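# Four arms lift the garden-ball board onto stand

## Task

Raise the board that carries the garden balls and set it down on the stand.

## Robot and tools

ROBOTS. Four identical Kinova Gen3 arms, arm1 to arm4, each with seven joints, a right hand (index, middle, ring finger plus thumb) and a wrist camera. A fixed room camera is cam_high. Feet in the shared scene frame (metres; origin on the floor, +z up): arm1 x=+0.480 y=+0.569 z=+0.817 quat_wxyz=(+0.689, +0.003, +0.003, -0.724); arm2 x=-0.481 y=+0.570 z=+0.732 quat_wxyz=(+0.690, -0.001, -0.001, -0.723); arm3 x=-0.480 y=-0.570 z=+0.791 quat_wxyz=(+0.711, +0.005, +0.002, +0.703); arm4 x=+0.482 y=-0.568 z=+0.754 quat_wxyz=(+0.703, -0.003, +0.004, +0.711). Each foot looks along its own +x; the surfaces beneath the arms are at z=+0.720. Reach is about 1.05 m from the joint1 axis.

JOINTS (all absolute targets in radians, not offsets). joint1_rad -6.283..6.283, spins the arm about its foot, positive clockwise viewed from above, 0 points along the foot's +x. joint2_rad -2.249..2.249 shoulder, 0 upright, positive leans forward. joint3_rad -6.283..6.283 twists the upper arm. joint4_rad -2.579..2.579 elbow, 0 straight. joint5_rad -6.283..6.283 twists the forearm. joint6_rad -2.099..2.099 wrist bend. joint7_rad -6.283..6.283 rolls the hand, positive counter-clockwise seen from behind. With joints 1, 3, 5 at 0 and joint7 at 1.57 and fingers pointing down ahead of the arm, the palm faces left and the thumb is on the far side from the foot. Done tolerance is 0.01 rad. Speed caps: 1.39 rad/s for joints 1-4, 1.22 for 5-7. Joints of one arm start and finish together; the hand's path between postures may bulge outward.

HAND. Sixteen independent hinge motors, each commanded by a number from -1 to +1 scaled between its two stops (tolerance 0.02), absolute: hand_index_/hand_middle_/hand_ring_ with mcp, abd, pip, dip, and hand_thumb_cmc, _axl, _mcp, _ipl. Moving toward -1 curls fingers toward the palm; straight values are mcp +0.75, pip +0.58, dip +0.70, abd 0.00; thumb cmc +0.71 (toward -1 swings it in front of the palm), axl +0.68, mcp +0.23, ipl +0.17. Two settings cover all motors: hand_current_limit (-1..1, maps 0 to 550 mA, starts at +0.4) and hand_speed (-0.96..1, share (n+1)/2 of 8.5 rad/s, starts at -0.6). Omitted keys keep their goal, so a grip holds; resending the current measured position relaxes it. A motor at 495 mA or more for a cumulative 5 s shuts down for 10 s. Hand frame: +z along straight fingers to the tips, +x across the palm away from the thumb, +y out of the palm face (palm at y=-0.062). Finger tips reach about 0.139 m past knuckles at z=-0.017. A camera mast on the palm side (x +0.05..+0.10, z -0.16..-0.11, to y=+0.06) can collide.

TOOLS. move: optional keys arm1..arm4, each an object with "joints" (a map from joint/hand key name to its absolute target) and optional "min_time_s" (0.1 to 8 s, shortest duration for that arm's motions); plus "cameras" (list of arm1_cam_wrist..arm4_cam_wrist, cam_high, or "all"; default none when moving, all when empty). Arms left out get no new command but may still be driving to earlier targets. Unknown keys make the call invalid; out-of-range values are refused, and a refusal or a stop cancels the rest of that reply's move/wait/finished_scene calls. No action may exceed 15 s. A move without any action prints everything plus the scene number. wait: seconds 0 to 10, cameras as in move. zoom_image: camera plus region [x0,y0,x1,y1] in pixels from the top-left, at most 504 by 504, only on cameras in the latest images. finished_scene: scene (the current scene's integer number); irreversible, and the board must stay on the stand unaided.

RESULTS. The move line gives per arm "done" or its worst status. joint_status words: done, off_target (resting away, maybe still pushing), time_out (target dropped, holds in place), not_followed (a separation check blocked the arm; it may retry). Robots marked "as last shown" were not commanded and repeat old values. Also shown: joint_positions, Joint velocities (rad/s, "within noise" when still), joint torques (positive toward larger angle; offsets and noise), Flange force in the end effector's axes (biased; "no reading" possible), per-motor currents (positive pushes toward -1), hand_goal_ values, hand_state words (moving, goal, blocked, overload), on_its_own, MOTOR HOT or OVER-TEMPERATURE FAULT lines. Images may lag the state slightly; the pictures line gives their order.

CAUTIONS. Arms push on through contact and can press hard. Torque limit 104.5 N m on joints 1-4 and 51.3 on 5-7; reaching it, or deviating more than 5 degrees from plan, stops that arm 10 s. Wrist motors give only about 27.1 (joint5), 24.9 (joint6), 27.8 (joint7) N m and yield beyond that, including under the held board. Never let two robots press together or a hand close on another's fingers; the separation check can be late. Avoid knocking the board, balls or anything out of the work area or to the floor, dropping items, slamming or hitting fixed objects. Prolonged loads or stretched poses heat motors; at 75 °C an arm sags and halts 30-60 s; resend targets afterward. Loose objects may be nudged occasionally. The scene keeps running while you think.

Each tool is called after ">>>" as name(argument=value, ...) on one line, values as JSON.

## Session

>>> move()

Scene clock: 0.00 s.
Joint torques (N m): no reading
Flange force (N): no reading
Joint velocities: within noise
arm1.joint_positions: joint1_rad=-0.362 joint2_rad=-0.426 joint3_rad=-0.083 joint4_rad=+1.456 joint5_rad=-0.056 joint6_rad=+1.952 joint7_rad=+1.901 hand_index_mcp=+0.753 hand_index_abd=+0.000 hand_index_pip=+0.577 hand_index_dip=+0.696 hand_middle_mcp=+0.753 hand_middle_abd=+0.000 hand_middle_pip=+0.577 hand_middle_dip=+0.696 hand_ring_mcp=+0.753 hand_ring_abd=+0.000 hand_ring_pip=+0.577 hand_ring_dip=+0.696 hand_thumb_cmc=+0.714 hand_thumb_axl=+0.677 hand_thumb_mcp=+0.226 hand_thumb_ipl=+0.168 hand_current_limit=+0.400 hand_speed=-0.600
arm1.joint_status: not commanded
arm1.hand_state: goal,goal,goal,goal,goal,goal,goal,goal,goal,goal,goal,goal,goal,goal,goal,goal
arm1.index_mcp_current_ma: 0
arm1.index_abd_current_ma: 0
arm1.index_pip_current_ma: 0
arm1.index_dip_current_ma: 0
arm1.middle_mcp_current_ma: 0
arm1.middle_abd_current_ma: 0
arm1.middle_pip_current_ma: 0
arm1.middle_dip_current_ma: 0
arm1.ring_mcp_current_ma: 0
arm1.ring_abd_current_ma: 0
arm1.ring_pip_current_ma: 0
arm1.ring_dip_current_ma: 0
arm1.thumb_cmc_current_ma: 0
arm1.thumb_axl_current_ma: 0
arm1.thumb_mcp_current_ma: 0
arm1.thumb_ipl_current_ma: 0
arm1.hand_goal_index_mcp: 0.754
arm1.hand_goal_index_abd: 0.000
arm1.hand_goal_index_pip: 0.576
arm1.hand_goal_index_dip: 0.696
arm1.hand_goal_middle_mcp: 0.754
arm1.hand_goal_middle_abd: 0.000
arm1.hand_goal_middle_pip: 0.576
arm1.hand_goal_middle_dip: 0.696
arm1.hand_goal_ring_mcp: 0.754
arm1.hand_goal_ring_abd: 0.000
arm1.hand_goal_ring_pip: 0.576
arm1.hand_goal_ring_dip: 0.696
arm1.hand_goal_thumb_cmc: 0.714
arm1.hand_goal_thumb_axl: 0.678
arm1.hand_goal_thumb_mcp: 0.226
arm1.hand_goal_thumb_ipl: 0.168
arm1.hand: x=+0.6106 y=+0.4725 z=+1.3483 quat_wxyz=(+0.061, +0.400, +0.913, -0.044) (m; scene frame)
arm2.joint_positions: joint1_rad=-0.159 joint2_rad=-0.376 joint3_rad=-0.091 joint4_rad=+1.516 joint5_rad=-0.023 joint6_rad=+1.990 joint7_rad=+1.696 hand_index_mcp=+0.753 hand_index_abd=+0.000 hand_index_pip=+0.577 hand_index_dip=+0.696 hand_middle_mcp=+0.753 hand_middle_abd=+0.000 hand_middle_pip=+0.577 hand_middle_dip=+0.696 hand_ring_mcp=+0.753 hand_ring_abd=+0.000 hand_ring_pip=+0.577 hand_ring_dip=+0.696 hand_thumb_cmc=+0.714 hand_thumb_axl=+0.677 hand_thumb_mcp=+0.226 hand_thumb_ipl=+0.168 hand_current_limit=+0.400 hand_speed=-0.600
arm2.joint_status: not commanded
arm2.hand_state: goal,goal,goal,goal,goal,goal,goal,goal,goal,goal,goal,goal,goal,goal,goal,goal
arm2.index_mcp_current_ma: 0
arm2.index_abd_current_ma: 0
arm2.index_pip_current_ma: 0
arm2.index_dip_current_ma: 0
arm2.middle_mcp_current_ma: 0
arm2.middle_abd_current_ma: 0
arm2.middle_pip_current_ma: 0
arm2.middle_dip_current_ma: 0
arm2.ring_mcp_current_ma: 0
arm2.ring_abd_current_ma: 0
arm2.ring_pip_current_ma: 0
arm2.ring_dip_current_ma: 0
arm2.thumb_cmc_current_ma: 0
arm2.thumb_axl_current_ma: 0
arm2.thumb_mcp_current_ma: 0
arm2.thumb_ipl_current_ma: 0
arm2.hand_goal_index_mcp: 0.754
arm2.hand_goal_index_abd: 0.000
arm2.hand_goal_index_pip: 0.576
arm2.hand_goal_index_dip: 0.696
arm2.hand_goal_middle_mcp: 0.754
arm2.hand_goal_middle_abd: 0.000
arm2.hand_goal_middle_pip: 0.576
arm2.hand_goal_middle_dip: 0.696
arm2.hand_goal_ring_mcp: 0.754
arm2.hand_goal_ring_abd: 0.000
arm2.hand_goal_ring_pip: 0.576
arm2.hand_goal_ring_dip: 0.696
arm2.hand_goal_thumb_cmc: 0.714
arm2.hand_goal_thumb_axl: 0.678
arm2.hand_goal_thumb_mcp: 0.226
arm2.hand_goal_thumb_ipl: 0.168
arm2.hand: x=-0.3770 y=+0.4438 z=+1.2368 quat_wxyz=(+0.000, +0.580, +0.814, -0.009) (m; scene frame)
arm3.joint_positions: joint1_rad=-0.132 joint2_rad=-0.489 joint3_rad=-0.102 joint4_rad=+1.443 joint5_rad=+0.010 joint6_rad=+1.933 joint7_rad=+1.671 hand_index_mcp=+0.753 hand_index_abd=+0.000 hand_index_pip=+0.577 hand_index_dip=+0.696 hand_middle_mcp=+0.753 hand_middle_abd=+0.000 hand_middle_pip=+0.577 hand_middle_dip=+0.696 hand_ring_mcp=+0.753 hand_ring_abd=+0.000 hand_ring_pip=+0.577 hand_ring_dip=+0.696 hand_thumb_cmc=+0.714 hand_thumb_axl=+0.677 hand_thumb_mcp=+0.226 hand_thumb_ipl=+0.168 hand_current_limit=+0.400 hand_speed=-0.600
arm3.joint_status: not commanded
arm3.hand_state: goal,goal,goal,goal,goal,goal,goal,goal,goal,goal,goal,goal,goal,goal,goal,goal
arm3.index_mcp_current_ma: 0
arm3.index_abd_current_ma: 0
arm3.index_pip_current_ma: 0
arm3.index_dip_current_ma: 0
arm3.middle_mcp_current_ma: 0
arm3.middle_abd_current_ma: 0
arm3.middle_pip_current_ma: 0
arm3.middle_dip_current_ma: 0
arm3.ring_mcp_current_ma: 0
arm3.ring_abd_current_ma: 0
arm3.ring_pip_current_ma: 0
arm3.ring_dip_current_ma: 0
arm3.thumb_cmc_current_ma: 0
arm3.thumb_axl_current_ma: 0
arm3.thumb_mcp_current_ma: 0
arm3.thumb_ipl_current_ma: 0
arm3.hand_goal_index_mcp: 0.754
arm3.hand_goal_index_abd: 0.000
arm3.hand_goal_index_pip: 0.576
arm3.hand_goal_index_dip: 0.696
arm3.hand_goal_middle_mcp: 0.754
arm3.hand_goal_middle_abd: 0.000
arm3.hand_goal_middle_pip: 0.576
arm3.hand_goal_middle_dip: 0.696
arm3.hand_goal_ring_mcp: 0.754
arm3.hand_goal_ring_abd: 0.000
arm3.hand_goal_ring_pip: 0.576
arm3.hand_goal_ring_dip: 0.696
arm3.hand_goal_thumb_cmc: 0.714
arm3.hand_goal_thumb_axl: 0.678
arm3.hand_goal_thumb_mcp: 0.226
arm3.hand_goal_thumb_ipl: 0.168
arm3.hand: x=-0.5757 y=-0.4418 z=+1.3377 quat_wxyz=(+0.104, -0.801, +0.584, +0.080) (m; scene frame)
arm4.joint_positions: joint1_rad=+0.558 joint2_rad=-0.355 joint3_rad=-0.060 joint4_rad=+1.431 joint5_rad=-0.021 joint6_rad=+2.065 joint7_rad=+1.860 hand_index_mcp=+0.753 hand_index_abd=+0.000 hand_index_pip=+0.577 hand_index_dip=+0.696 hand_middle_mcp=+0.753 hand_middle_abd=+0.000 hand_middle_pip=+0.577 hand_middle_dip=+0.696 hand_ring_mcp=+0.753 hand_ring_abd=+0.000 hand_ring_pip=+0.577 hand_ring_dip=+0.696 hand_thumb_cmc=+0.714 hand_thumb_axl=+0.677 hand_thumb_mcp=+0.226 hand_thumb_ipl=+0.168 hand_current_limit=+0.400 hand_speed=-0.600
arm4.joint_status: not commanded
arm4.hand_state: goal,goal,goal,goal,goal,goal,goal,goal,goal,goal,goal,goal,goal,goal,goal,goal
arm4.index_mcp_current_ma: 0
arm4.index_abd_current_ma: 0
arm4.index_pip_current_ma: 0
arm4.index_dip_current_ma: 0
arm4.middle_mcp_current_ma: 0
arm4.middle_abd_current_ma: 0
arm4.middle_pip_current_ma: 0
arm4.middle_dip_current_ma: 0
arm4.ring_mcp_current_ma: 0
arm4.ring_abd_current_ma: 0
arm4.ring_pip_current_ma: 0
arm4.ring_dip_current_ma: 0
arm4.thumb_cmc_current_ma: 0
arm4.thumb_axl_current_ma: 0
arm4.thumb_mcp_current_ma: 0
arm4.thumb_ipl_current_ma: 0
arm4.hand_goal_index_mcp: 0.754
arm4.hand_goal_index_abd: 0.000
arm4.hand_goal_index_pip: 0.576
arm4.hand_goal_index_dip: 0.696
arm4.hand_goal_middle_mcp: 0.754
arm4.hand_goal_middle_abd: 0.000
arm4.hand_goal_middle_pip: 0.576
arm4.hand_goal_middle_dip: 0.696
arm4.hand_goal_ring_mcp: 0.754
arm4.hand_goal_ring_abd: 0.000
arm4.hand_goal_ring_pip: 0.576
arm4.hand_goal_ring_dip: 0.696
arm4.hand_goal_thumb_cmc: 0.714
arm4.hand_goal_thumb_axl: 0.678
arm4.hand_goal_thumb_mcp: 0.226
arm4.hand_goal_thumb_ipl: 0.168
arm4.hand: x=+0.4774 y=-0.4171 z=+1.2795 quat_wxyz=(-0.003, -0.637, +0.771, -0.004) (m; scene frame)
pictures: arm1_cam_wrist, arm2_cam_wrist, arm3_cam_wrist, arm4_cam_wrist, cam_high
Images, in order (width x height): arm1_cam_wrist 672x504, arm2_cam_wrist 672x504, arm3_cam_wrist 672x504, arm4_cam_wrist 672x504, cam_high 504x504.

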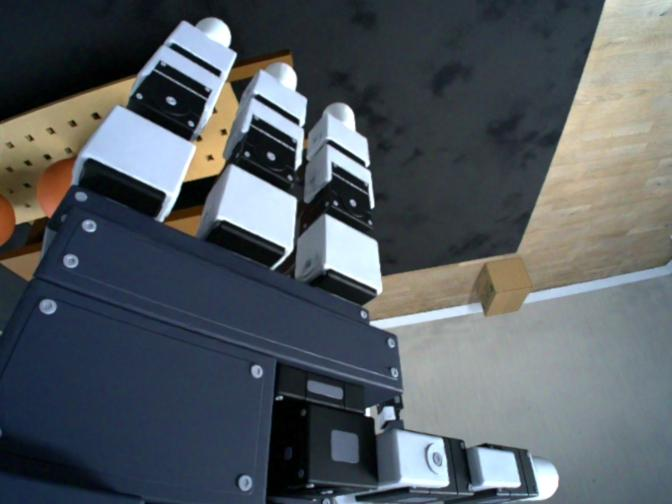

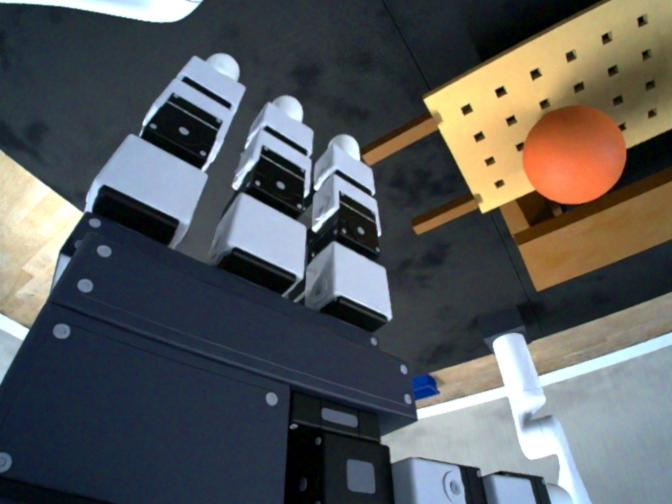

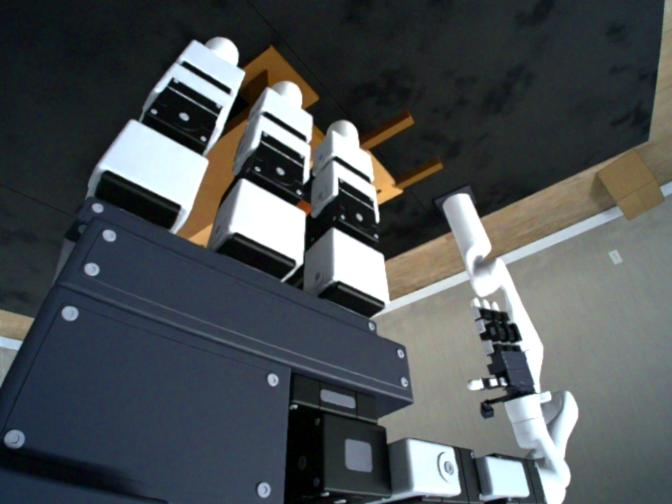

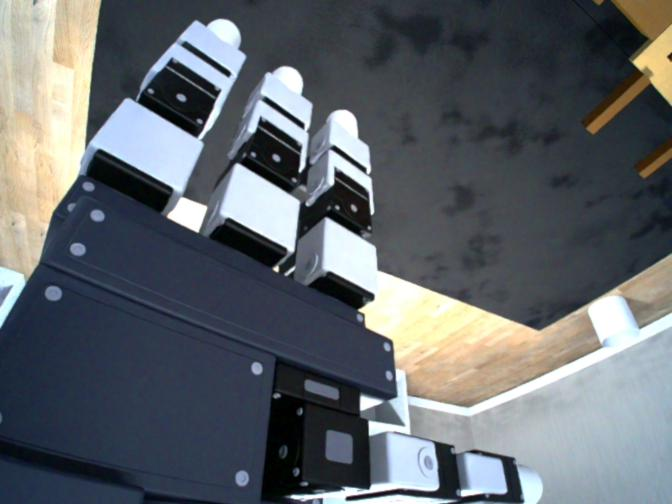

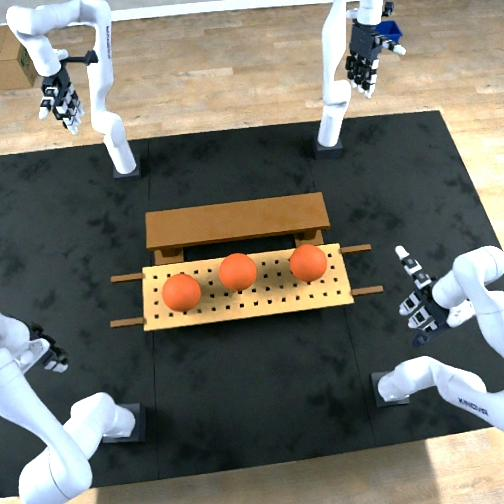

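>>> zoom_image(camera="cam_high", region=[90, 170, 400, 350])

>>> zoom_image(camera="cam_high", region=[0, 0, 504, 504])

>>> zoom_image(camera="arm2_cam_wrist", region=[340, 0, 672, 504])

>>> zoom_image(camera="arm3_cam_wrist", region=[150, 0, 500, 300])

>>> zoom_image(camera="arm1_cam_wrist", region=[0, 0, 350, 300])

Scaled by 1.626 from the camera's 504x504 image, which has a finer 720x720 frame.

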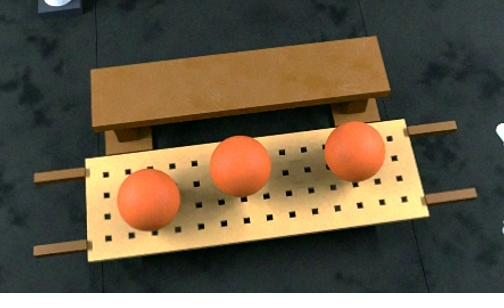

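Scaled by 1.000.

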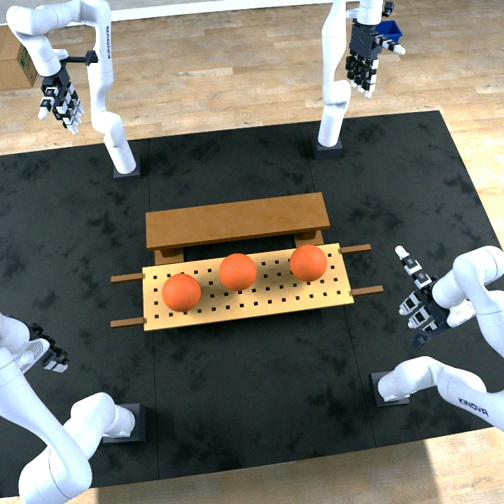

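Scaled by 1.000.

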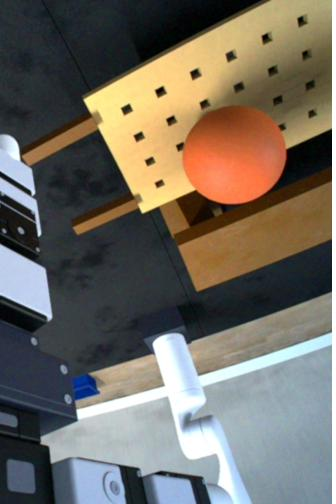

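Scaled by 1.440 from the camera's 672x504 image, which has a finer 960x720 frame.

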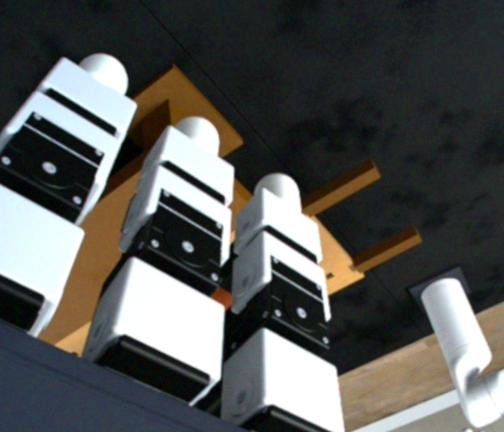

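Scaled by 1.440 from the camera's 672x504 image, which has a finer 960x720 frame.

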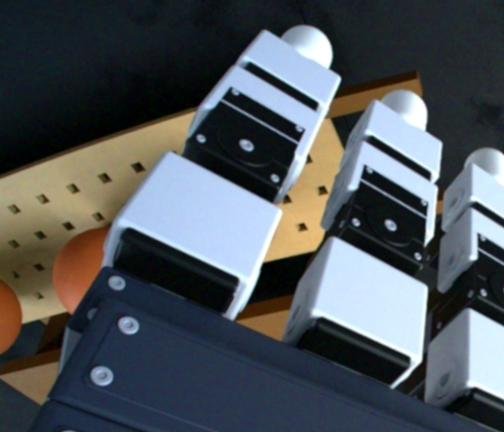

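>>> zoom_image(camera="cam_high", region=[0, 0, 180, 180])

>>> zoom_image(camera="cam_high", region=[360, 220, 504, 364])

>>> zoom_image(camera="cam_high", region=[280, 0, 440, 160])

>>> zoom_image(camera="cam_high", region=[0, 280, 160, 440])

>>> zoom_image(camera="cam_high", region=[100, 180, 260, 340])

>>> zoom_image(camera="cam_high", region=[240, 180, 400, 340])

Scaled by 2.800 from the camera's 504x504 image, which has a finer 720x720 frame.

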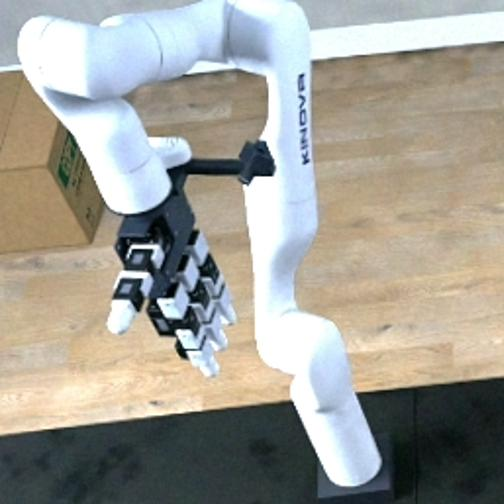

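Scaled by 3.500 from the camera's 504x504 image, which has a finer 720x720 frame.

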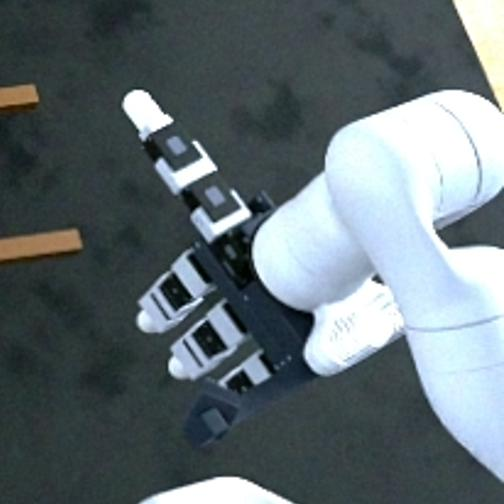

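Scaled by 3.150 from the camera's 504x504 image, which has a finer 720x720 frame.

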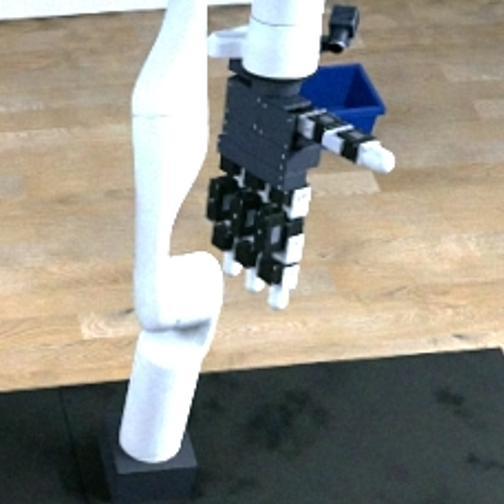

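Scaled by 3.150 from the camera's 504x504 image, which has a finer 720x720 frame.

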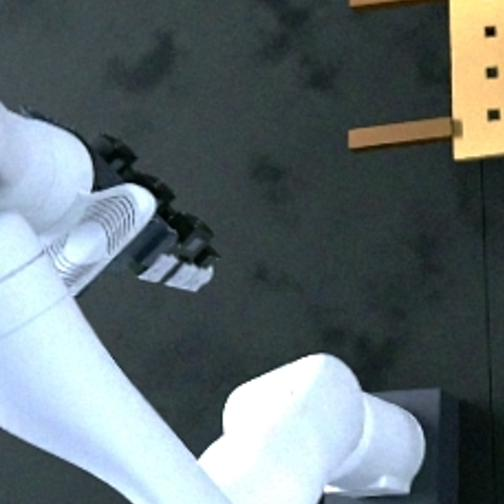

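Scaled by 3.150 from the camera's 504x504 image, which has a finer 720x720 frame.

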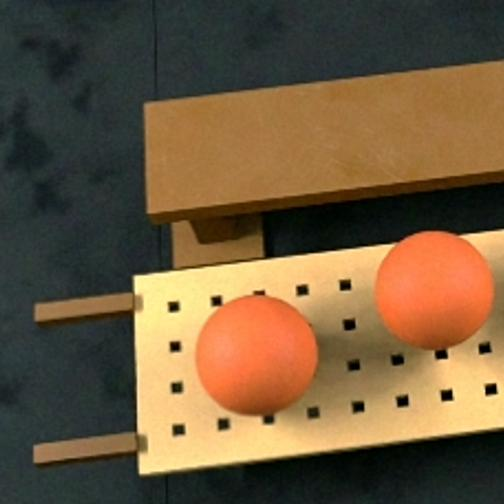

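Scaled by 3.150 from the camera's 504x504 image, which has a finer 720x720 frame.

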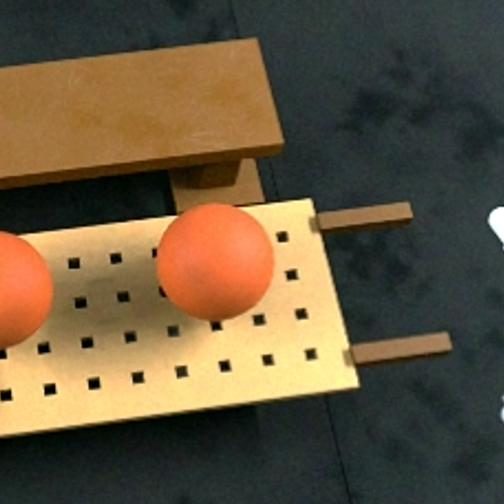

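>>> zoom_image(camera="cam_high", region=[95, 255, 175, 335])

>>> zoom_image(camera="cam_high", region=[310, 225, 400, 315])

>>> zoom_image(camera="arm2_cam_wrist", region=[350, 60, 672, 300])

Scaled by 6.300 from the camera's 504x504 image, which has a finer 720x720 frame.

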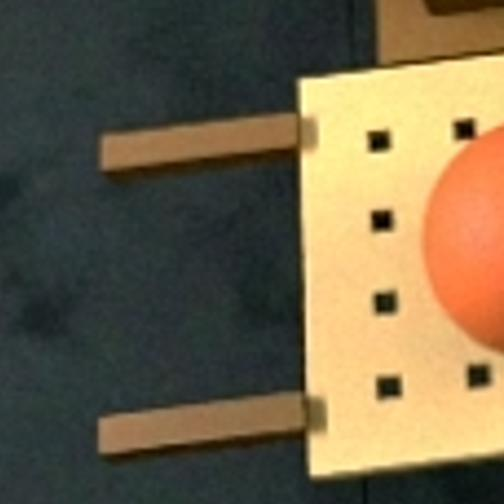

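Scaled by 5.600 from the camera's 504x504 image, which has a finer 720x720 frame.

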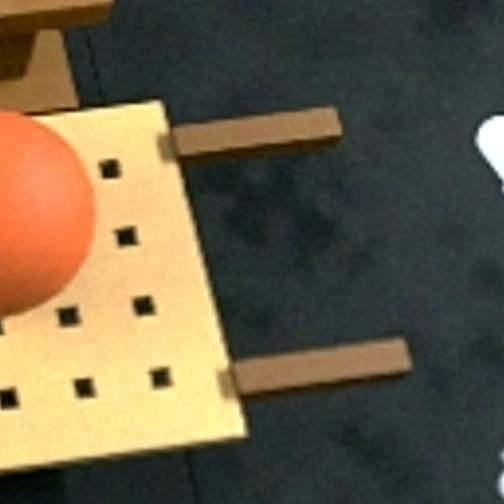

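Scaled by 1.565 from the camera's 672x504 image, which has a finer 960x720 frame.

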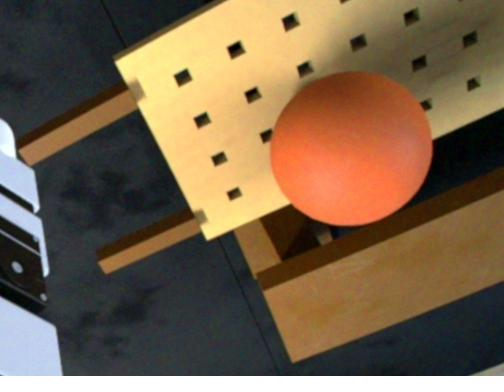

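>>> move(arm2={"joints": {"joint1_rad": 0.653, "joint2_rad": -0.166, "joint3_rad": 0, "joint4_rad": 2.16, "joint5_rad": 0, "joint6_rad": 1.147, "joint7_rad": 3.353}}, cameras=["arm2_cam_wrist", "cam_high"])

Scene clock: 214.53 s.
Joint torques (N m): arm1=[1.91 1.33 0.14 -8 0 -0.7 0.02] | arm2=[-0.52 -3.93 -0.48 -6.75 0.02 -0.17 -0.28] | arm3=[0.58 1.31 1.9 -8.23 0.29 -1.16 0.24] | arm4=[0.5 -0.19 -1.78 -6.95 0.22 0.15 -0.46]
Flange force (N): arm1=[3.3 0.5 2.1] | arm2=[2.8 0.3 -3.5] | arm3=[-0.7 6.3 0.4] | arm4=[3.3 -6.9 -0.7]
move: arm2 done
Joint velocities: within noise
arm1, arm3, arm4: as last shown
arm1.joint_positions: joint1_rad=-0.362 joint2_rad=-0.426 joint3_rad=-0.083 joint4_rad=+1.456 joint5_rad=-0.056 joint6_rad=+1.952 joint7_rad=+1.901 hand_index_mcp=+0.753 hand_index_abd=+0.000 hand_index_pip=+0.577 hand_index_dip=+0.696 hand_middle_mcp=+0.753 hand_middle_abd=+0.000 hand_middle_pip=+0.577 hand_middle_dip=+0.696 hand_ring_mcp=+0.753 hand_ring_abd=+0.000 hand_ring_pip=+0.577 hand_ring_dip=+0.696 hand_thumb_cmc=+0.714 hand_thumb_axl=+0.677 hand_thumb_mcp=+0.224 hand_thumb_ipl=+0.168 hand_current_limit=+0.400 hand_speed=-0.600
arm1.thumb_mcp_current_ma: -1
arm2.joint_positions: joint1_rad=+0.653 joint2_rad=-0.166 joint3_rad=+0.000 joint4_rad=+2.160 joint5_rad=+0.000 joint6_rad=+1.147 joint7_rad=+3.353 hand_index_mcp=+0.753 hand_index_abd=+0.000 hand_index_pip=+0.577 hand_index_dip=+0.696 hand_middle_mcp=+0.753 hand_middle_abd=+0.000 hand_middle_pip=+0.577 hand_middle_dip=+0.696 hand_ring_mcp=+0.753 hand_ring_abd=+0.000 hand_ring_pip=+0.577 hand_ring_dip=+0.696 hand_thumb_cmc=+0.714 hand_thumb_axl=+0.677 hand_thumb_mcp=+0.223 hand_thumb_ipl=+0.168 hand_current_limit=+0.400 hand_speed=-0.600
arm2.joint_status: all done
arm2.hand_state: goal,goal,goal,goal,goal,goal,goal,goal,goal,goal,goal,goal,goal,goal,goal,goal
arm2.index_mcp_current_ma: 0
arm2.index_abd_current_ma: 0
arm2.index_pip_current_ma: 0
arm2.index_dip_current_ma: 0
arm2.middle_mcp_current_ma: 0
arm2.middle_abd_current_ma: 0
arm2.middle_pip_current_ma: 0
arm2.middle_dip_current_ma: 0
arm2.ring_mcp_current_ma: 0
arm2.ring_abd_current_ma: 0
arm2.ring_pip_current_ma: 0
arm2.ring_dip_current_ma: 0
arm2.thumb_cmc_current_ma: 0
arm2.thumb_axl_current_ma: 0
arm2.thumb_mcp_current_ma: -1
arm2.thumb_ipl_current_ma: 0
arm2.hand_goal_index_mcp: 0.754
arm2.hand_goal_index_abd: 0.000
arm2.hand_goal_index_pip: 0.576
arm2.hand_goal_index_dip: 0.696
arm2.hand_goal_middle_mcp: 0.754
arm2.hand_goal_middle_abd: 0.000
arm2.hand_goal_middle_pip: 0.576
arm2.hand_goal_middle_dip: 0.696
arm2.hand_goal_ring_mcp: 0.754
arm2.hand_goal_ring_abd: 0.000
arm2.hand_goal_ring_pip: 0.576
arm2.hand_goal_ring_dip: 0.696
arm2.hand_goal_thumb_cmc: 0.714
arm2.hand_goal_thumb_axl: 0.678
arm2.hand_goal_thumb_mcp: 0.226
arm2.hand_goal_thumb_ipl: 0.168
arm2.hand: x=-0.5795 y=+0.4846 z=+1.0012 quat_wxyz=(+0.000, +0.242, +0.970, -0.002) (m; scene frame)
arm3.joint_positions: joint1_rad=-0.132 joint2_rad=-0.489 joint3_rad=-0.102 joint4_rad=+1.443 joint5_rad=+0.010 joint6_rad=+1.933 joint7_rad=+1.671 hand_index_mcp=+0.753 hand_index_abd=+0.000 hand_index_pip=+0.577 hand_index_dip=+0.696 hand_middle_mcp=+0.753 hand_middle_abd=+0.000 hand_middle_pip=+0.577 hand_middle_dip=+0.696 hand_ring_mcp=+0.753 hand_ring_abd=+0.000 hand_ring_pip=+0.577 hand_ring_dip=+0.696 hand_thumb_cmc=+0.714 hand_thumb_axl=+0.677 hand_thumb_mcp=+0.224 hand_thumb_ipl=+0.168 hand_current_limit=+0.400 hand_speed=-0.600
arm3.index_mcp_current_ma: -1
arm3.index_pip_current_ma: 1
arm3.middle_mcp_current_ma: -1
arm3.middle_pip_current_ma: 1
arm3.ring_mcp_current_ma: -1
arm3.ring_pip_current_ma: 1
arm3.thumb_axl_current_ma: -1
arm3.thumb_mcp_current_ma: -3
arm4.joint_positions: joint1_rad=+0.558 joint2_rad=-0.355 joint3_rad=-0.060 joint4_rad=+1.431 joint5_rad=-0.021 joint6_rad=+2.065 joint7_rad=+1.860 hand_index_mcp=+0.753 hand_index_abd=+0.000 hand_index_pip=+0.577 hand_index_dip=+0.696 hand_middle_mcp=+0.753 hand_middle_abd=+0.000 hand_middle_pip=+0.577 hand_middle_dip=+0.696 hand_ring_mcp=+0.753 hand_ring_abd=+0.000 hand_ring_pip=+0.577 hand_ring_dip=+0.696 hand_thumb_cmc=+0.714 hand_thumb_axl=+0.677 hand_thumb_mcp=+0.224 hand_thumb_ipl=+0.168 hand_current_limit=+0.400 hand_speed=-0.600
arm4.thumb_mcp_current_ma: -2
pictures: arm2_cam_wrist, cam_high
Images, in order (width x height): arm2_cam_wrist 672x504, cam_high 504x504.

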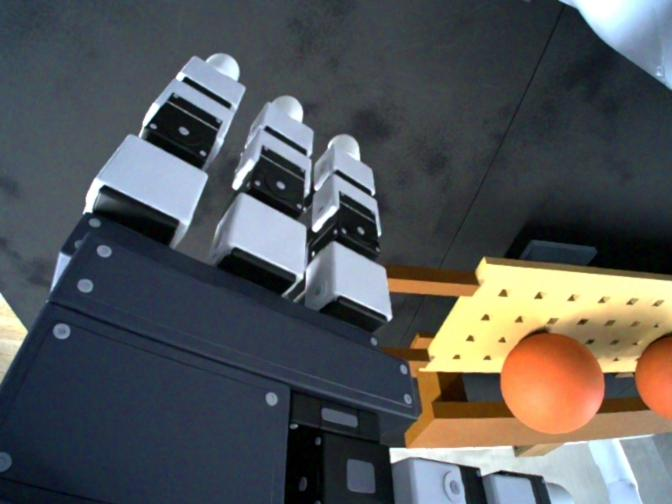

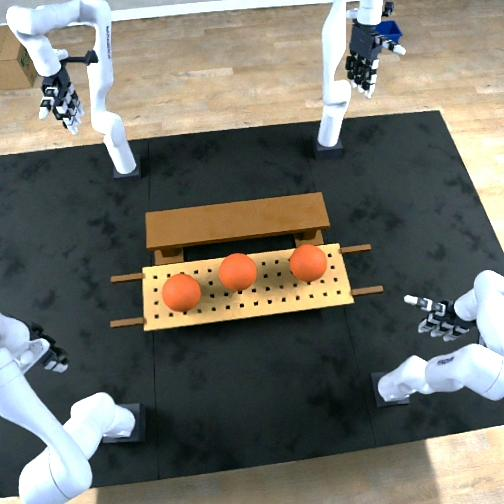

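>>> zoom_image(camera="arm2_cam_wrist", region=[372, 200, 672, 470])

>>> zoom_image(camera="arm2_cam_wrist", region=[372, 200, 572, 350])

Scaled by 1.680 from the camera's 672x504 image, which has a finer 960x720 frame.

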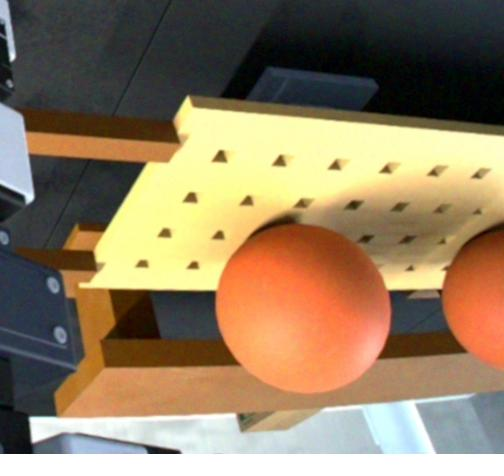

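Scaled by 2.520 from the camera's 672x504 image, which has a finer 960x720 frame.

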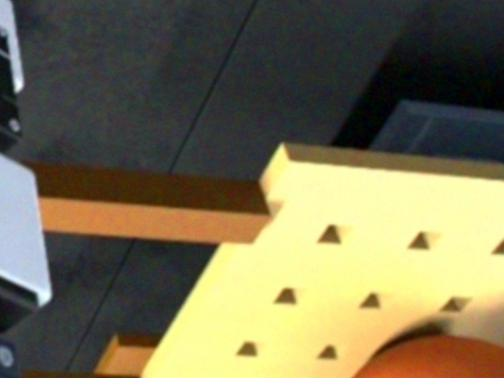

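>>> move(arm1={"joints": {"joint1_rad": -0.672, "joint2_rad": 0.049, "joint3_rad": 0, "joint4_rad": 2.295, "joint5_rad": 0, "joint6_rad": 0.797, "joint7_rad": -0.623, "hand_index_mcp": -0.41, "hand_middle_mcp": -0.41, "hand_ring_mcp": -0.41, "hand_index_pip": -0.3, "hand_middle_pip": -0.3, "hand_ring_pip": -0.3, "hand_index_dip": 0.55, "hand_middle_dip": 0.55, "hand_ring_dip": 0.55, "hand_thumb_mcp": 0.95, "hand_thumb_ipl": 0.9}, "min_time_s": 3}, arm2={"joints": {"joint1_rad": 0.346, "joint2_rad": -0.1, "joint3_rad": 0, "joint4_rad": 2.107, "joint5_rad": 0, "joint6_rad": 1.134, "joint7_rad": 0.393, "hand_index_mcp": -0.41, "hand_middle_mcp": -0.41, "hand_ring_mcp": -0.41, "hand_index_pip": -0.3, "hand_middle_pip": -0.3, "hand_ring_pip": -0.3, "hand_index_dip": 0.55, "hand_middle_dip": 0.55, "hand_ring_dip": 0.55, "hand_thumb_mcp": 0.95, "hand_thumb_ipl": 0.9}, "min_time_s": 3}, arm3={"joints": {"joint1_rad": -0.314, "joint2_rad": 0.56, "joint3_rad": 0, "joint4_rad": 1.437, "joint5_rad": 0, "joint6_rad": 1.145, "joint7_rad": -0.303, "hand_index_mcp": -0.41, "hand_middle_mcp": -0.41, "hand_ring_mcp": -0.41, "hand_index_pip": -0.3, "hand_middle_pip": -0.3, "hand_ring_pip": -0.3, "hand_index_dip": 0.55, "hand_middle_dip": 0.55, "hand_ring_dip": 0.55, "hand_thumb_mcp": 0.95, "hand_thumb_ipl": 0.9}, "min_time_s": 3}, arm4={"joints": {"joint1_rad": 0.172, "joint2_rad": 0.511, "joint3_rad": 0, "joint4_rad": 1.396, "joint5_rad": 0, "joint6_rad": 1.235, "joint7_rad": 0.161, "hand_index_mcp": -0.41, "hand_middle_mcp": -0.41, "hand_ring_mcp": -0.41, "hand_index_pip": -0.3, "hand_middle_pip": -0.3, "hand_ring_pip": -0.3, "hand_index_dip": 0.55, "hand_middle_dip": 0.55, "hand_ring_dip": 0.55, "hand_thumb_mcp": 0.95, "hand_thumb_ipl": 0.9}, "min_time_s": 3}, cameras=["all"])

Scene clock: 321.50 s.
Joint torques (N m): arm1=[1.81 -6.08 0.01 -6.48 0.17 -0.49 0.07] | arm2=[-0.58 -5.25 -0.57 -7.05 -0.11 -0.42 -0.25] | arm3=[0.61 -19.04 1.99 -8.71 0.39 -0.63 0.21] | arm4=[0.64 -17.35 -1.62 -7.61 0.19 -0.03 -0.48]
Flange force (N): arm1=[2.2 -5.3 -2.6] | arm2=[-2.8 -1.0 -3.4] | arm3=[1.6 -1.3 0.9] | arm4=[-0.6 0.8 -1.0]
move: arm1 off_target; arm2 off_target; arm3 off_target; arm4 off_target
Joint velocities: within noise
arm1.joint_positions: joint1_rad=-0.672 joint2_rad=+0.049 joint3_rad=+0.000 joint4_rad=+2.295 joint5_rad=+0.000 joint6_rad=+0.797 joint7_rad=-0.623 hand_index_mcp=-0.388 hand_index_abd=+0.000 hand_index_pip=-0.294 hand_index_dip=+0.553 hand_middle_mcp=-0.392 hand_middle_abd=+0.000 hand_middle_pip=-0.295 hand_middle_dip=+0.553 hand_ring_mcp=-0.392 hand_ring_abd=+0.000 hand_ring_pip=-0.294 hand_ring_dip=+0.553 hand_thumb_cmc=+0.714 hand_thumb_axl=+0.677 hand_thumb_mcp=+0.947 hand_thumb_ipl=+0.899 hand_current_limit=+0.400 hand_speed=-0.600
arm1.joint_status: hand_index_mcp off_target (ended at -0.388, target -0.410); the others done
arm1.hand_state: blocked,goal,goal,goal,goal,goal,goal,goal,goal,goal,goal,goal,goal,goal,goal,goal
arm1.index_mcp_current_ma: 17
arm1.index_abd_current_ma: 0
arm1.index_pip_current_ma: 1
arm1.index_dip_current_ma: 1
arm1.middle_mcp_current_ma: 12
arm1.middle_abd_current_ma: 0
arm1.middle_pip_current_ma: 1
arm1.middle_dip_current_ma: 0
arm1.ring_mcp_current_ma: 12
arm1.ring_abd_current_ma: 0
arm1.ring_pip_current_ma: 2
arm1.ring_dip_current_ma: 1
arm1.thumb_cmc_current_ma: 0
arm1.thumb_axl_current_ma: 0
arm1.thumb_mcp_current_ma: -1
arm1.thumb_ipl_current_ma: 0
arm1.hand_goal_index_mcp: -0.410
arm1.hand_goal_index_abd: 0.000
arm1.hand_goal_index_pip: -0.300
arm1.hand_goal_index_dip: 0.550
arm1.hand_goal_middle_mcp: -0.410
arm1.hand_goal_middle_abd: 0.000
arm1.hand_goal_middle_pip: -0.300
arm1.hand_goal_middle_dip: 0.550
arm1.hand_goal_ring_mcp: -0.410
arm1.hand_goal_ring_abd: 0.000
arm1.hand_goal_ring_pip: -0.300
arm1.hand_goal_ring_dip: 0.550
arm1.hand_goal_thumb_cmc: 0.714
arm1.hand_goal_thumb_axl: 0.678
arm1.hand_goal_thumb_mcp: 0.950
arm1.hand_goal_thumb_ipl: 0.900
arm1.hand: x=+0.5803 y=+0.2680 z=+0.9981 quat_wxyz=(-0.004, +1.000, +0.000, +0.001) (m; scene frame)
arm2.joint_positions: joint1_rad=+0.346 joint2_rad=-0.100 joint3_rad=+0.000 joint4_rad=+2.107 joint5_rad=+0.000 joint6_rad=+1.134 joint7_rad=+0.393 hand_index_mcp=-0.391 hand_index_abd=+0.000 hand_index_pip=-0.295 hand_index_dip=+0.553 hand_middle_mcp=-0.391 hand_middle_abd=+0.000 hand_middle_pip=-0.295 hand_middle_dip=+0.553 hand_ring_mcp=-0.390 hand_ring_abd=+0.000 hand_ring_pip=-0.294 hand_ring_dip=+0.553 hand_thumb_cmc=+0.714 hand_thumb_axl=+0.677 hand_thumb_mcp=+0.946 hand_thumb_ipl=+0.899 hand_current_limit=+0.400 hand_speed=-0.600
arm2.joint_status: hand_ring_mcp off_target (ended at -0.390, target -0.410); the others done
arm2.hand_state: goal,goal,goal,goal,goal,goal,goal,goal,blocked,goal,goal,goal,goal,goal,goal,goal
arm2.index_mcp_current_ma: 15
arm2.index_abd_current_ma: 0
arm2.index_pip_current_ma: 2
arm2.index_dip_current_ma: 1
arm2.middle_mcp_current_ma: 16
arm2.middle_abd_current_ma: 0
arm2.middle_pip_current_ma: 2
arm2.middle_dip_current_ma: 1
arm2.ring_mcp_current_ma: 17
arm2.ring_abd_current_ma: 0
arm2.ring_pip_current_ma: 2
arm2.ring_dip_current_ma: 1
arm2.thumb_cmc_current_ma: 0
arm2.thumb_axl_current_ma: 0
arm2.thumb_mcp_current_ma: -1
arm2.thumb_ipl_current_ma: 0
arm2.hand_goal_index_mcp: -0.410
arm2.hand_goal_index_abd: 0.000
arm2.hand_goal_index_pip: -0.300
arm2.hand_goal_index_dip: 0.550
arm2.hand_goal_middle_mcp: -0.410
arm2.hand_goal_middle_abd: 0.000
arm2.hand_goal_middle_pip: -0.300
arm2.hand_goal_middle_dip: 0.550
arm2.hand_goal_ring_mcp: -0.410
arm2.hand_goal_ring_abd: 0.000
arm2.hand_goal_ring_pip: -0.300
arm2.hand_goal_ring_dip: 0.550
arm2.hand_goal_thumb_cmc: 0.714
arm2.hand_goal_thumb_axl: 0.678
arm2.hand_goal_thumb_mcp: 0.950
arm2.hand_goal_thumb_ipl: 0.900
arm2.hand: x=-0.6191 y=+0.2704 z=+1.0019 quat_wxyz=(+0.002, +1.000, +0.000, -0.001) (m; scene frame)
arm3.joint_positions: joint1_rad=-0.314 joint2_rad=+0.560 joint3_rad=+0.000 joint4_rad=+1.437 joint5_rad=+0.000 joint6_rad=+1.145 joint7_rad=-0.303 hand_index_mcp=-0.391 hand_index_abd=+0.000 hand_index_pip=-0.294 hand_index_dip=+0.553 hand_middle_mcp=-0.391 hand_middle_abd=+0.000 hand_middle_pip=-0.294 hand_middle_dip=+0.554 hand_ring_mcp=-0.390 hand_ring_abd=+0.000 hand_ring_pip=-0.294 hand_ring_dip=+0.553 hand_thumb_cmc=+0.714 hand_thumb_axl=+0.677 hand_thumb_mcp=+0.948 hand_thumb_ipl=+0.899 hand_current_limit=+0.400 hand_speed=-0.600
arm3.joint_status: hand_ring_mcp off_target (ended at -0.390, target -0.410); the others done
arm3.hand_state: goal,goal,goal,goal,goal,goal,goal,goal,blocked,goal,goal,goal,goal,goal,goal,goal
arm3.index_mcp_current_ma: 42
arm3.index_abd_current_ma: 0
arm3.index_pip_current_ma: 9
arm3.index_dip_current_ma: 4
arm3.middle_mcp_current_ma: 45
arm3.middle_abd_current_ma: 0
arm3.middle_pip_current_ma: 8
arm3.middle_dip_current_ma: 5
arm3.ring_mcp_current_ma: 47
arm3.ring_abd_current_ma: 0
arm3.ring_pip_current_ma: 10
arm3.ring_dip_current_ma: 3
arm3.thumb_cmc_current_ma: 0
arm3.thumb_axl_current_ma: -1
arm3.thumb_mcp_current_ma: -3
arm3.thumb_ipl_current_ma: -2
arm3.hand_goal_index_mcp: -0.410
arm3.hand_goal_index_abd: 0.000
arm3.hand_goal_index_pip: -0.300
arm3.hand_goal_index_dip: 0.550
arm3.hand_goal_middle_mcp: -0.410
arm3.hand_goal_middle_abd: 0.000
arm3.hand_goal_middle_pip: -0.300
arm3.hand_goal_middle_dip: 0.550
arm3.hand_goal_ring_mcp: -0.410
arm3.hand_goal_ring_abd: 0.000
arm3.hand_goal_ring_pip: -0.300
arm3.hand_goal_ring_dip: 0.550
arm3.hand_goal_thumb_cmc: 0.714
arm3.hand_goal_thumb_axl: 0.678
arm3.hand_goal_thumb_mcp: 0.950
arm3.hand_goal_thumb_ipl: 0.900
arm3.hand: x=-0.5836 y=+0.0083 z=+1.0044 quat_wxyz=(-0.005, +0.000, +1.000, +0.002) (m; scene frame)
arm4.joint_positions: joint1_rad=+0.172 joint2_rad=+0.511 joint3_rad=+0.000 joint4_rad=+1.396 joint5_rad=+0.000 joint6_rad=+1.235 joint7_rad=+0.161 hand_index_mcp=-0.389 hand_index_abd=+0.000 hand_index_pip=-0.294 hand_index_dip=+0.553 hand_middle_mcp=-0.389 hand_middle_abd=+0.000 hand_middle_pip=-0.294 hand_middle_dip=+0.553 hand_ring_mcp=-0.390 hand_ring_abd=+0.000 hand_ring_pip=-0.294 hand_ring_dip=+0.553 hand_thumb_cmc=+0.714 hand_thumb_axl=+0.677 hand_thumb_mcp=+0.947 hand_thumb_ipl=+0.899 hand_current_limit=+0.400 hand_speed=-0.600
arm4.joint_status: hand_index_mcp off_target (ended at -0.389, target -0.410); hand_middle_mcp off_target (ended at -0.389, target -0.410); the others done
arm4.hand_state: blocked,goal,goal,goal,blocked,goal,goal,goal,goal,goal,goal,goal,goal,goal,goal,goal
arm4.index_mcp_current_ma: 34
arm4.index_abd_current_ma: 0
arm4.index_pip_current_ma: 5
arm4.index_dip_current_ma: 2
arm4.middle_mcp_current_ma: 34
arm4.middle_abd_current_ma: 0
arm4.middle_pip_current_ma: 5
arm4.middle_dip_current_ma: 2
arm4.ring_mcp_current_ma: 32
arm4.ring_abd_current_ma: 0
arm4.ring_pip_current_ma: 5
arm4.ring_dip_current_ma: 2
arm4.thumb_cmc_current_ma: 0
arm4.thumb_axl_current_ma: 0
arm4.thumb_mcp_current_ma: -3
arm4.thumb_ipl_current_ma: -1
arm4.hand_goal_index_mcp: -0.410
arm4.hand_goal_index_abd: 0.000
arm4.hand_goal_index_pip: -0.300
arm4.hand_goal_index_dip: 0.550
arm4.hand_goal_middle_mcp: -0.410
arm4.hand_goal_middle_abd: 0.000
arm4.hand_goal_middle_pip: -0.300
arm4.hand_goal_middle_dip: 0.550
arm4.hand_goal_ring_mcp: -0.410
arm4.hand_goal_ring_abd: 0.000
arm4.hand_goal_ring_pip: -0.300
arm4.hand_goal_ring_dip: 0.550
arm4.hand_goal_thumb_cmc: 0.714
arm4.hand_goal_thumb_axl: 0.678
arm4.hand_goal_thumb_mcp: 0.950
arm4.hand_goal_thumb_ipl: 0.900
arm4.hand: x=+0.6095 y=+0.0110 z=+0.9947 quat_wxyz=(-0.001, -0.001, +1.000, -0.005) (m; scene frame)
pictures: arm1_cam_wrist, arm2_cam_wrist, arm3_cam_wrist, arm4_cam_wrist, cam_high
Images, in order (width x height): arm1_cam_wrist 672x504, arm2_cam_wrist 672x504, arm3_cam_wrist 672x504, arm4_cam_wrist 672x504, cam_high 504x504.

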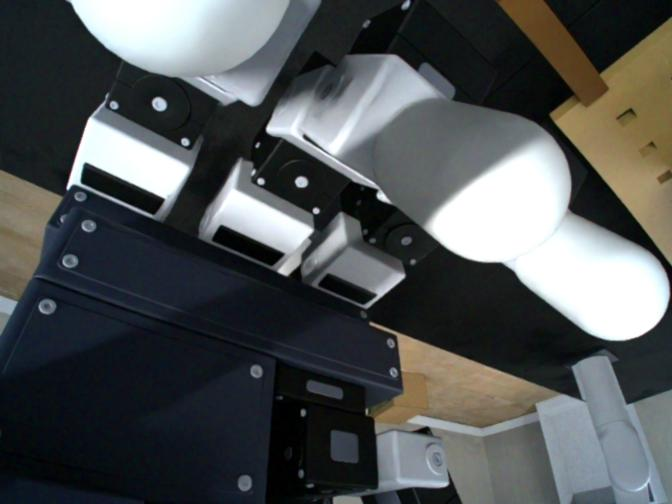

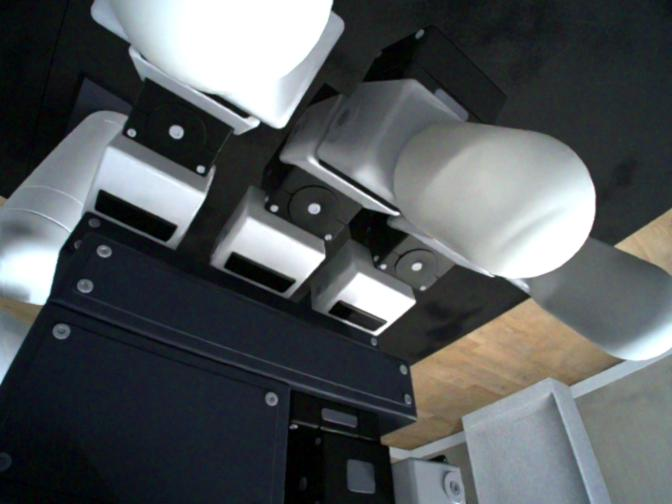

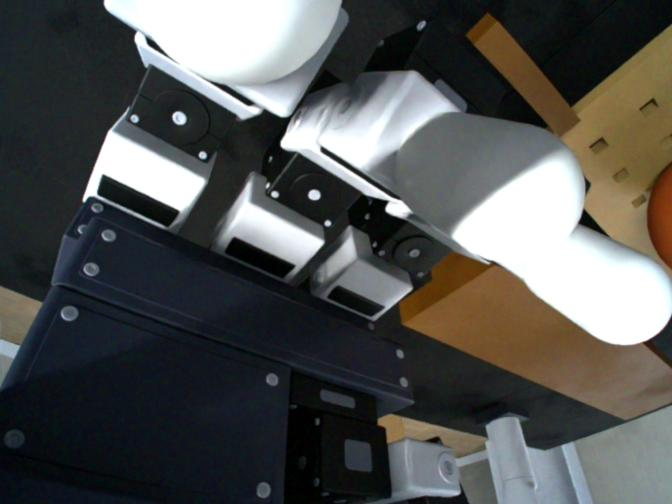

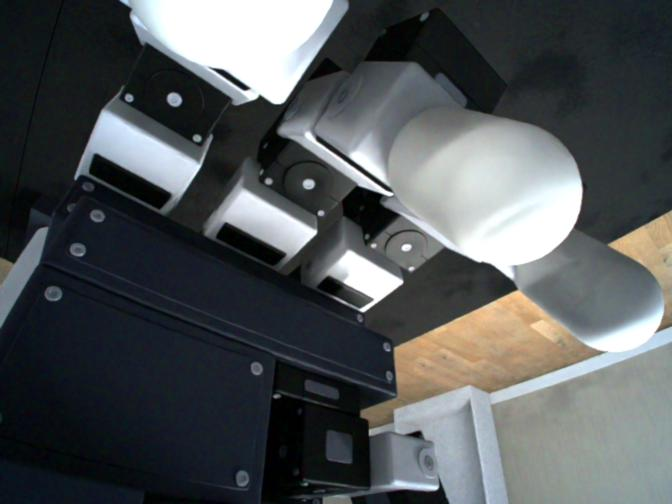

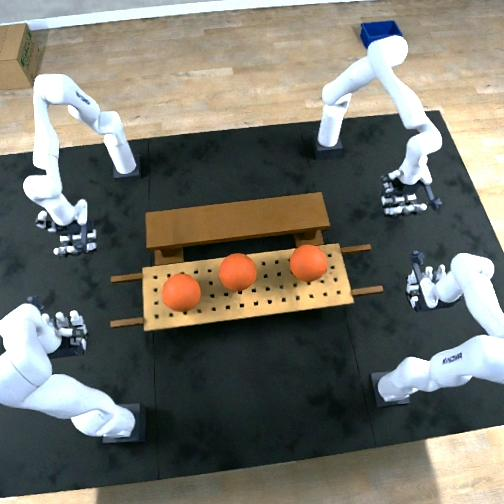

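>>> zoom_image(camera="arm1_cam_wrist", region=[450, 0, 672, 166])

>>> zoom_image(camera="arm3_cam_wrist", region=[400, 0, 672, 204])

>>> zoom_image(camera="cam_high", region=[20, 180, 180, 340])

Scaled by 2.270 from the camera's 672x504 image, which has a finer 960x720 frame.

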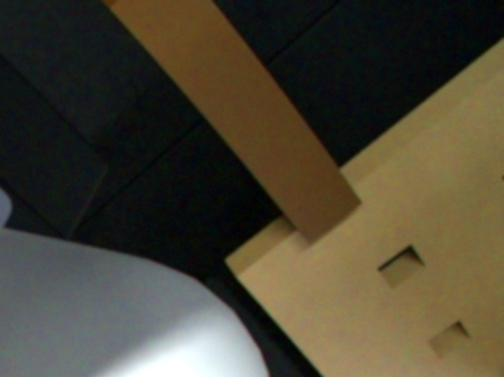

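Scaled by 1.853 from the camera's 672x504 image, which has a finer 960x720 frame.

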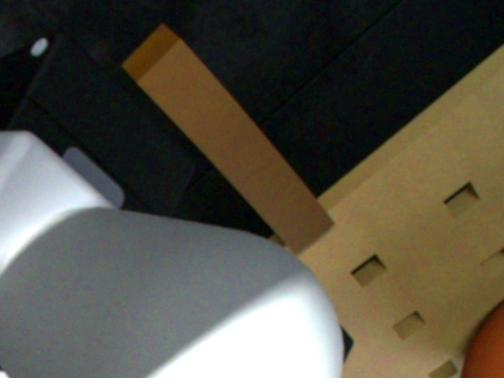

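Scaled by 3.150 from the camera's 504x504 image, which has a finer 720x720 frame.

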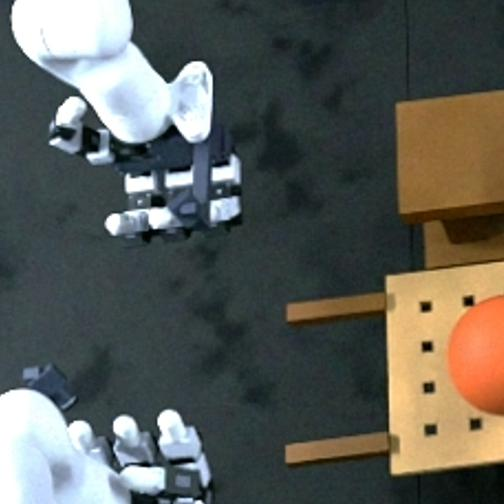

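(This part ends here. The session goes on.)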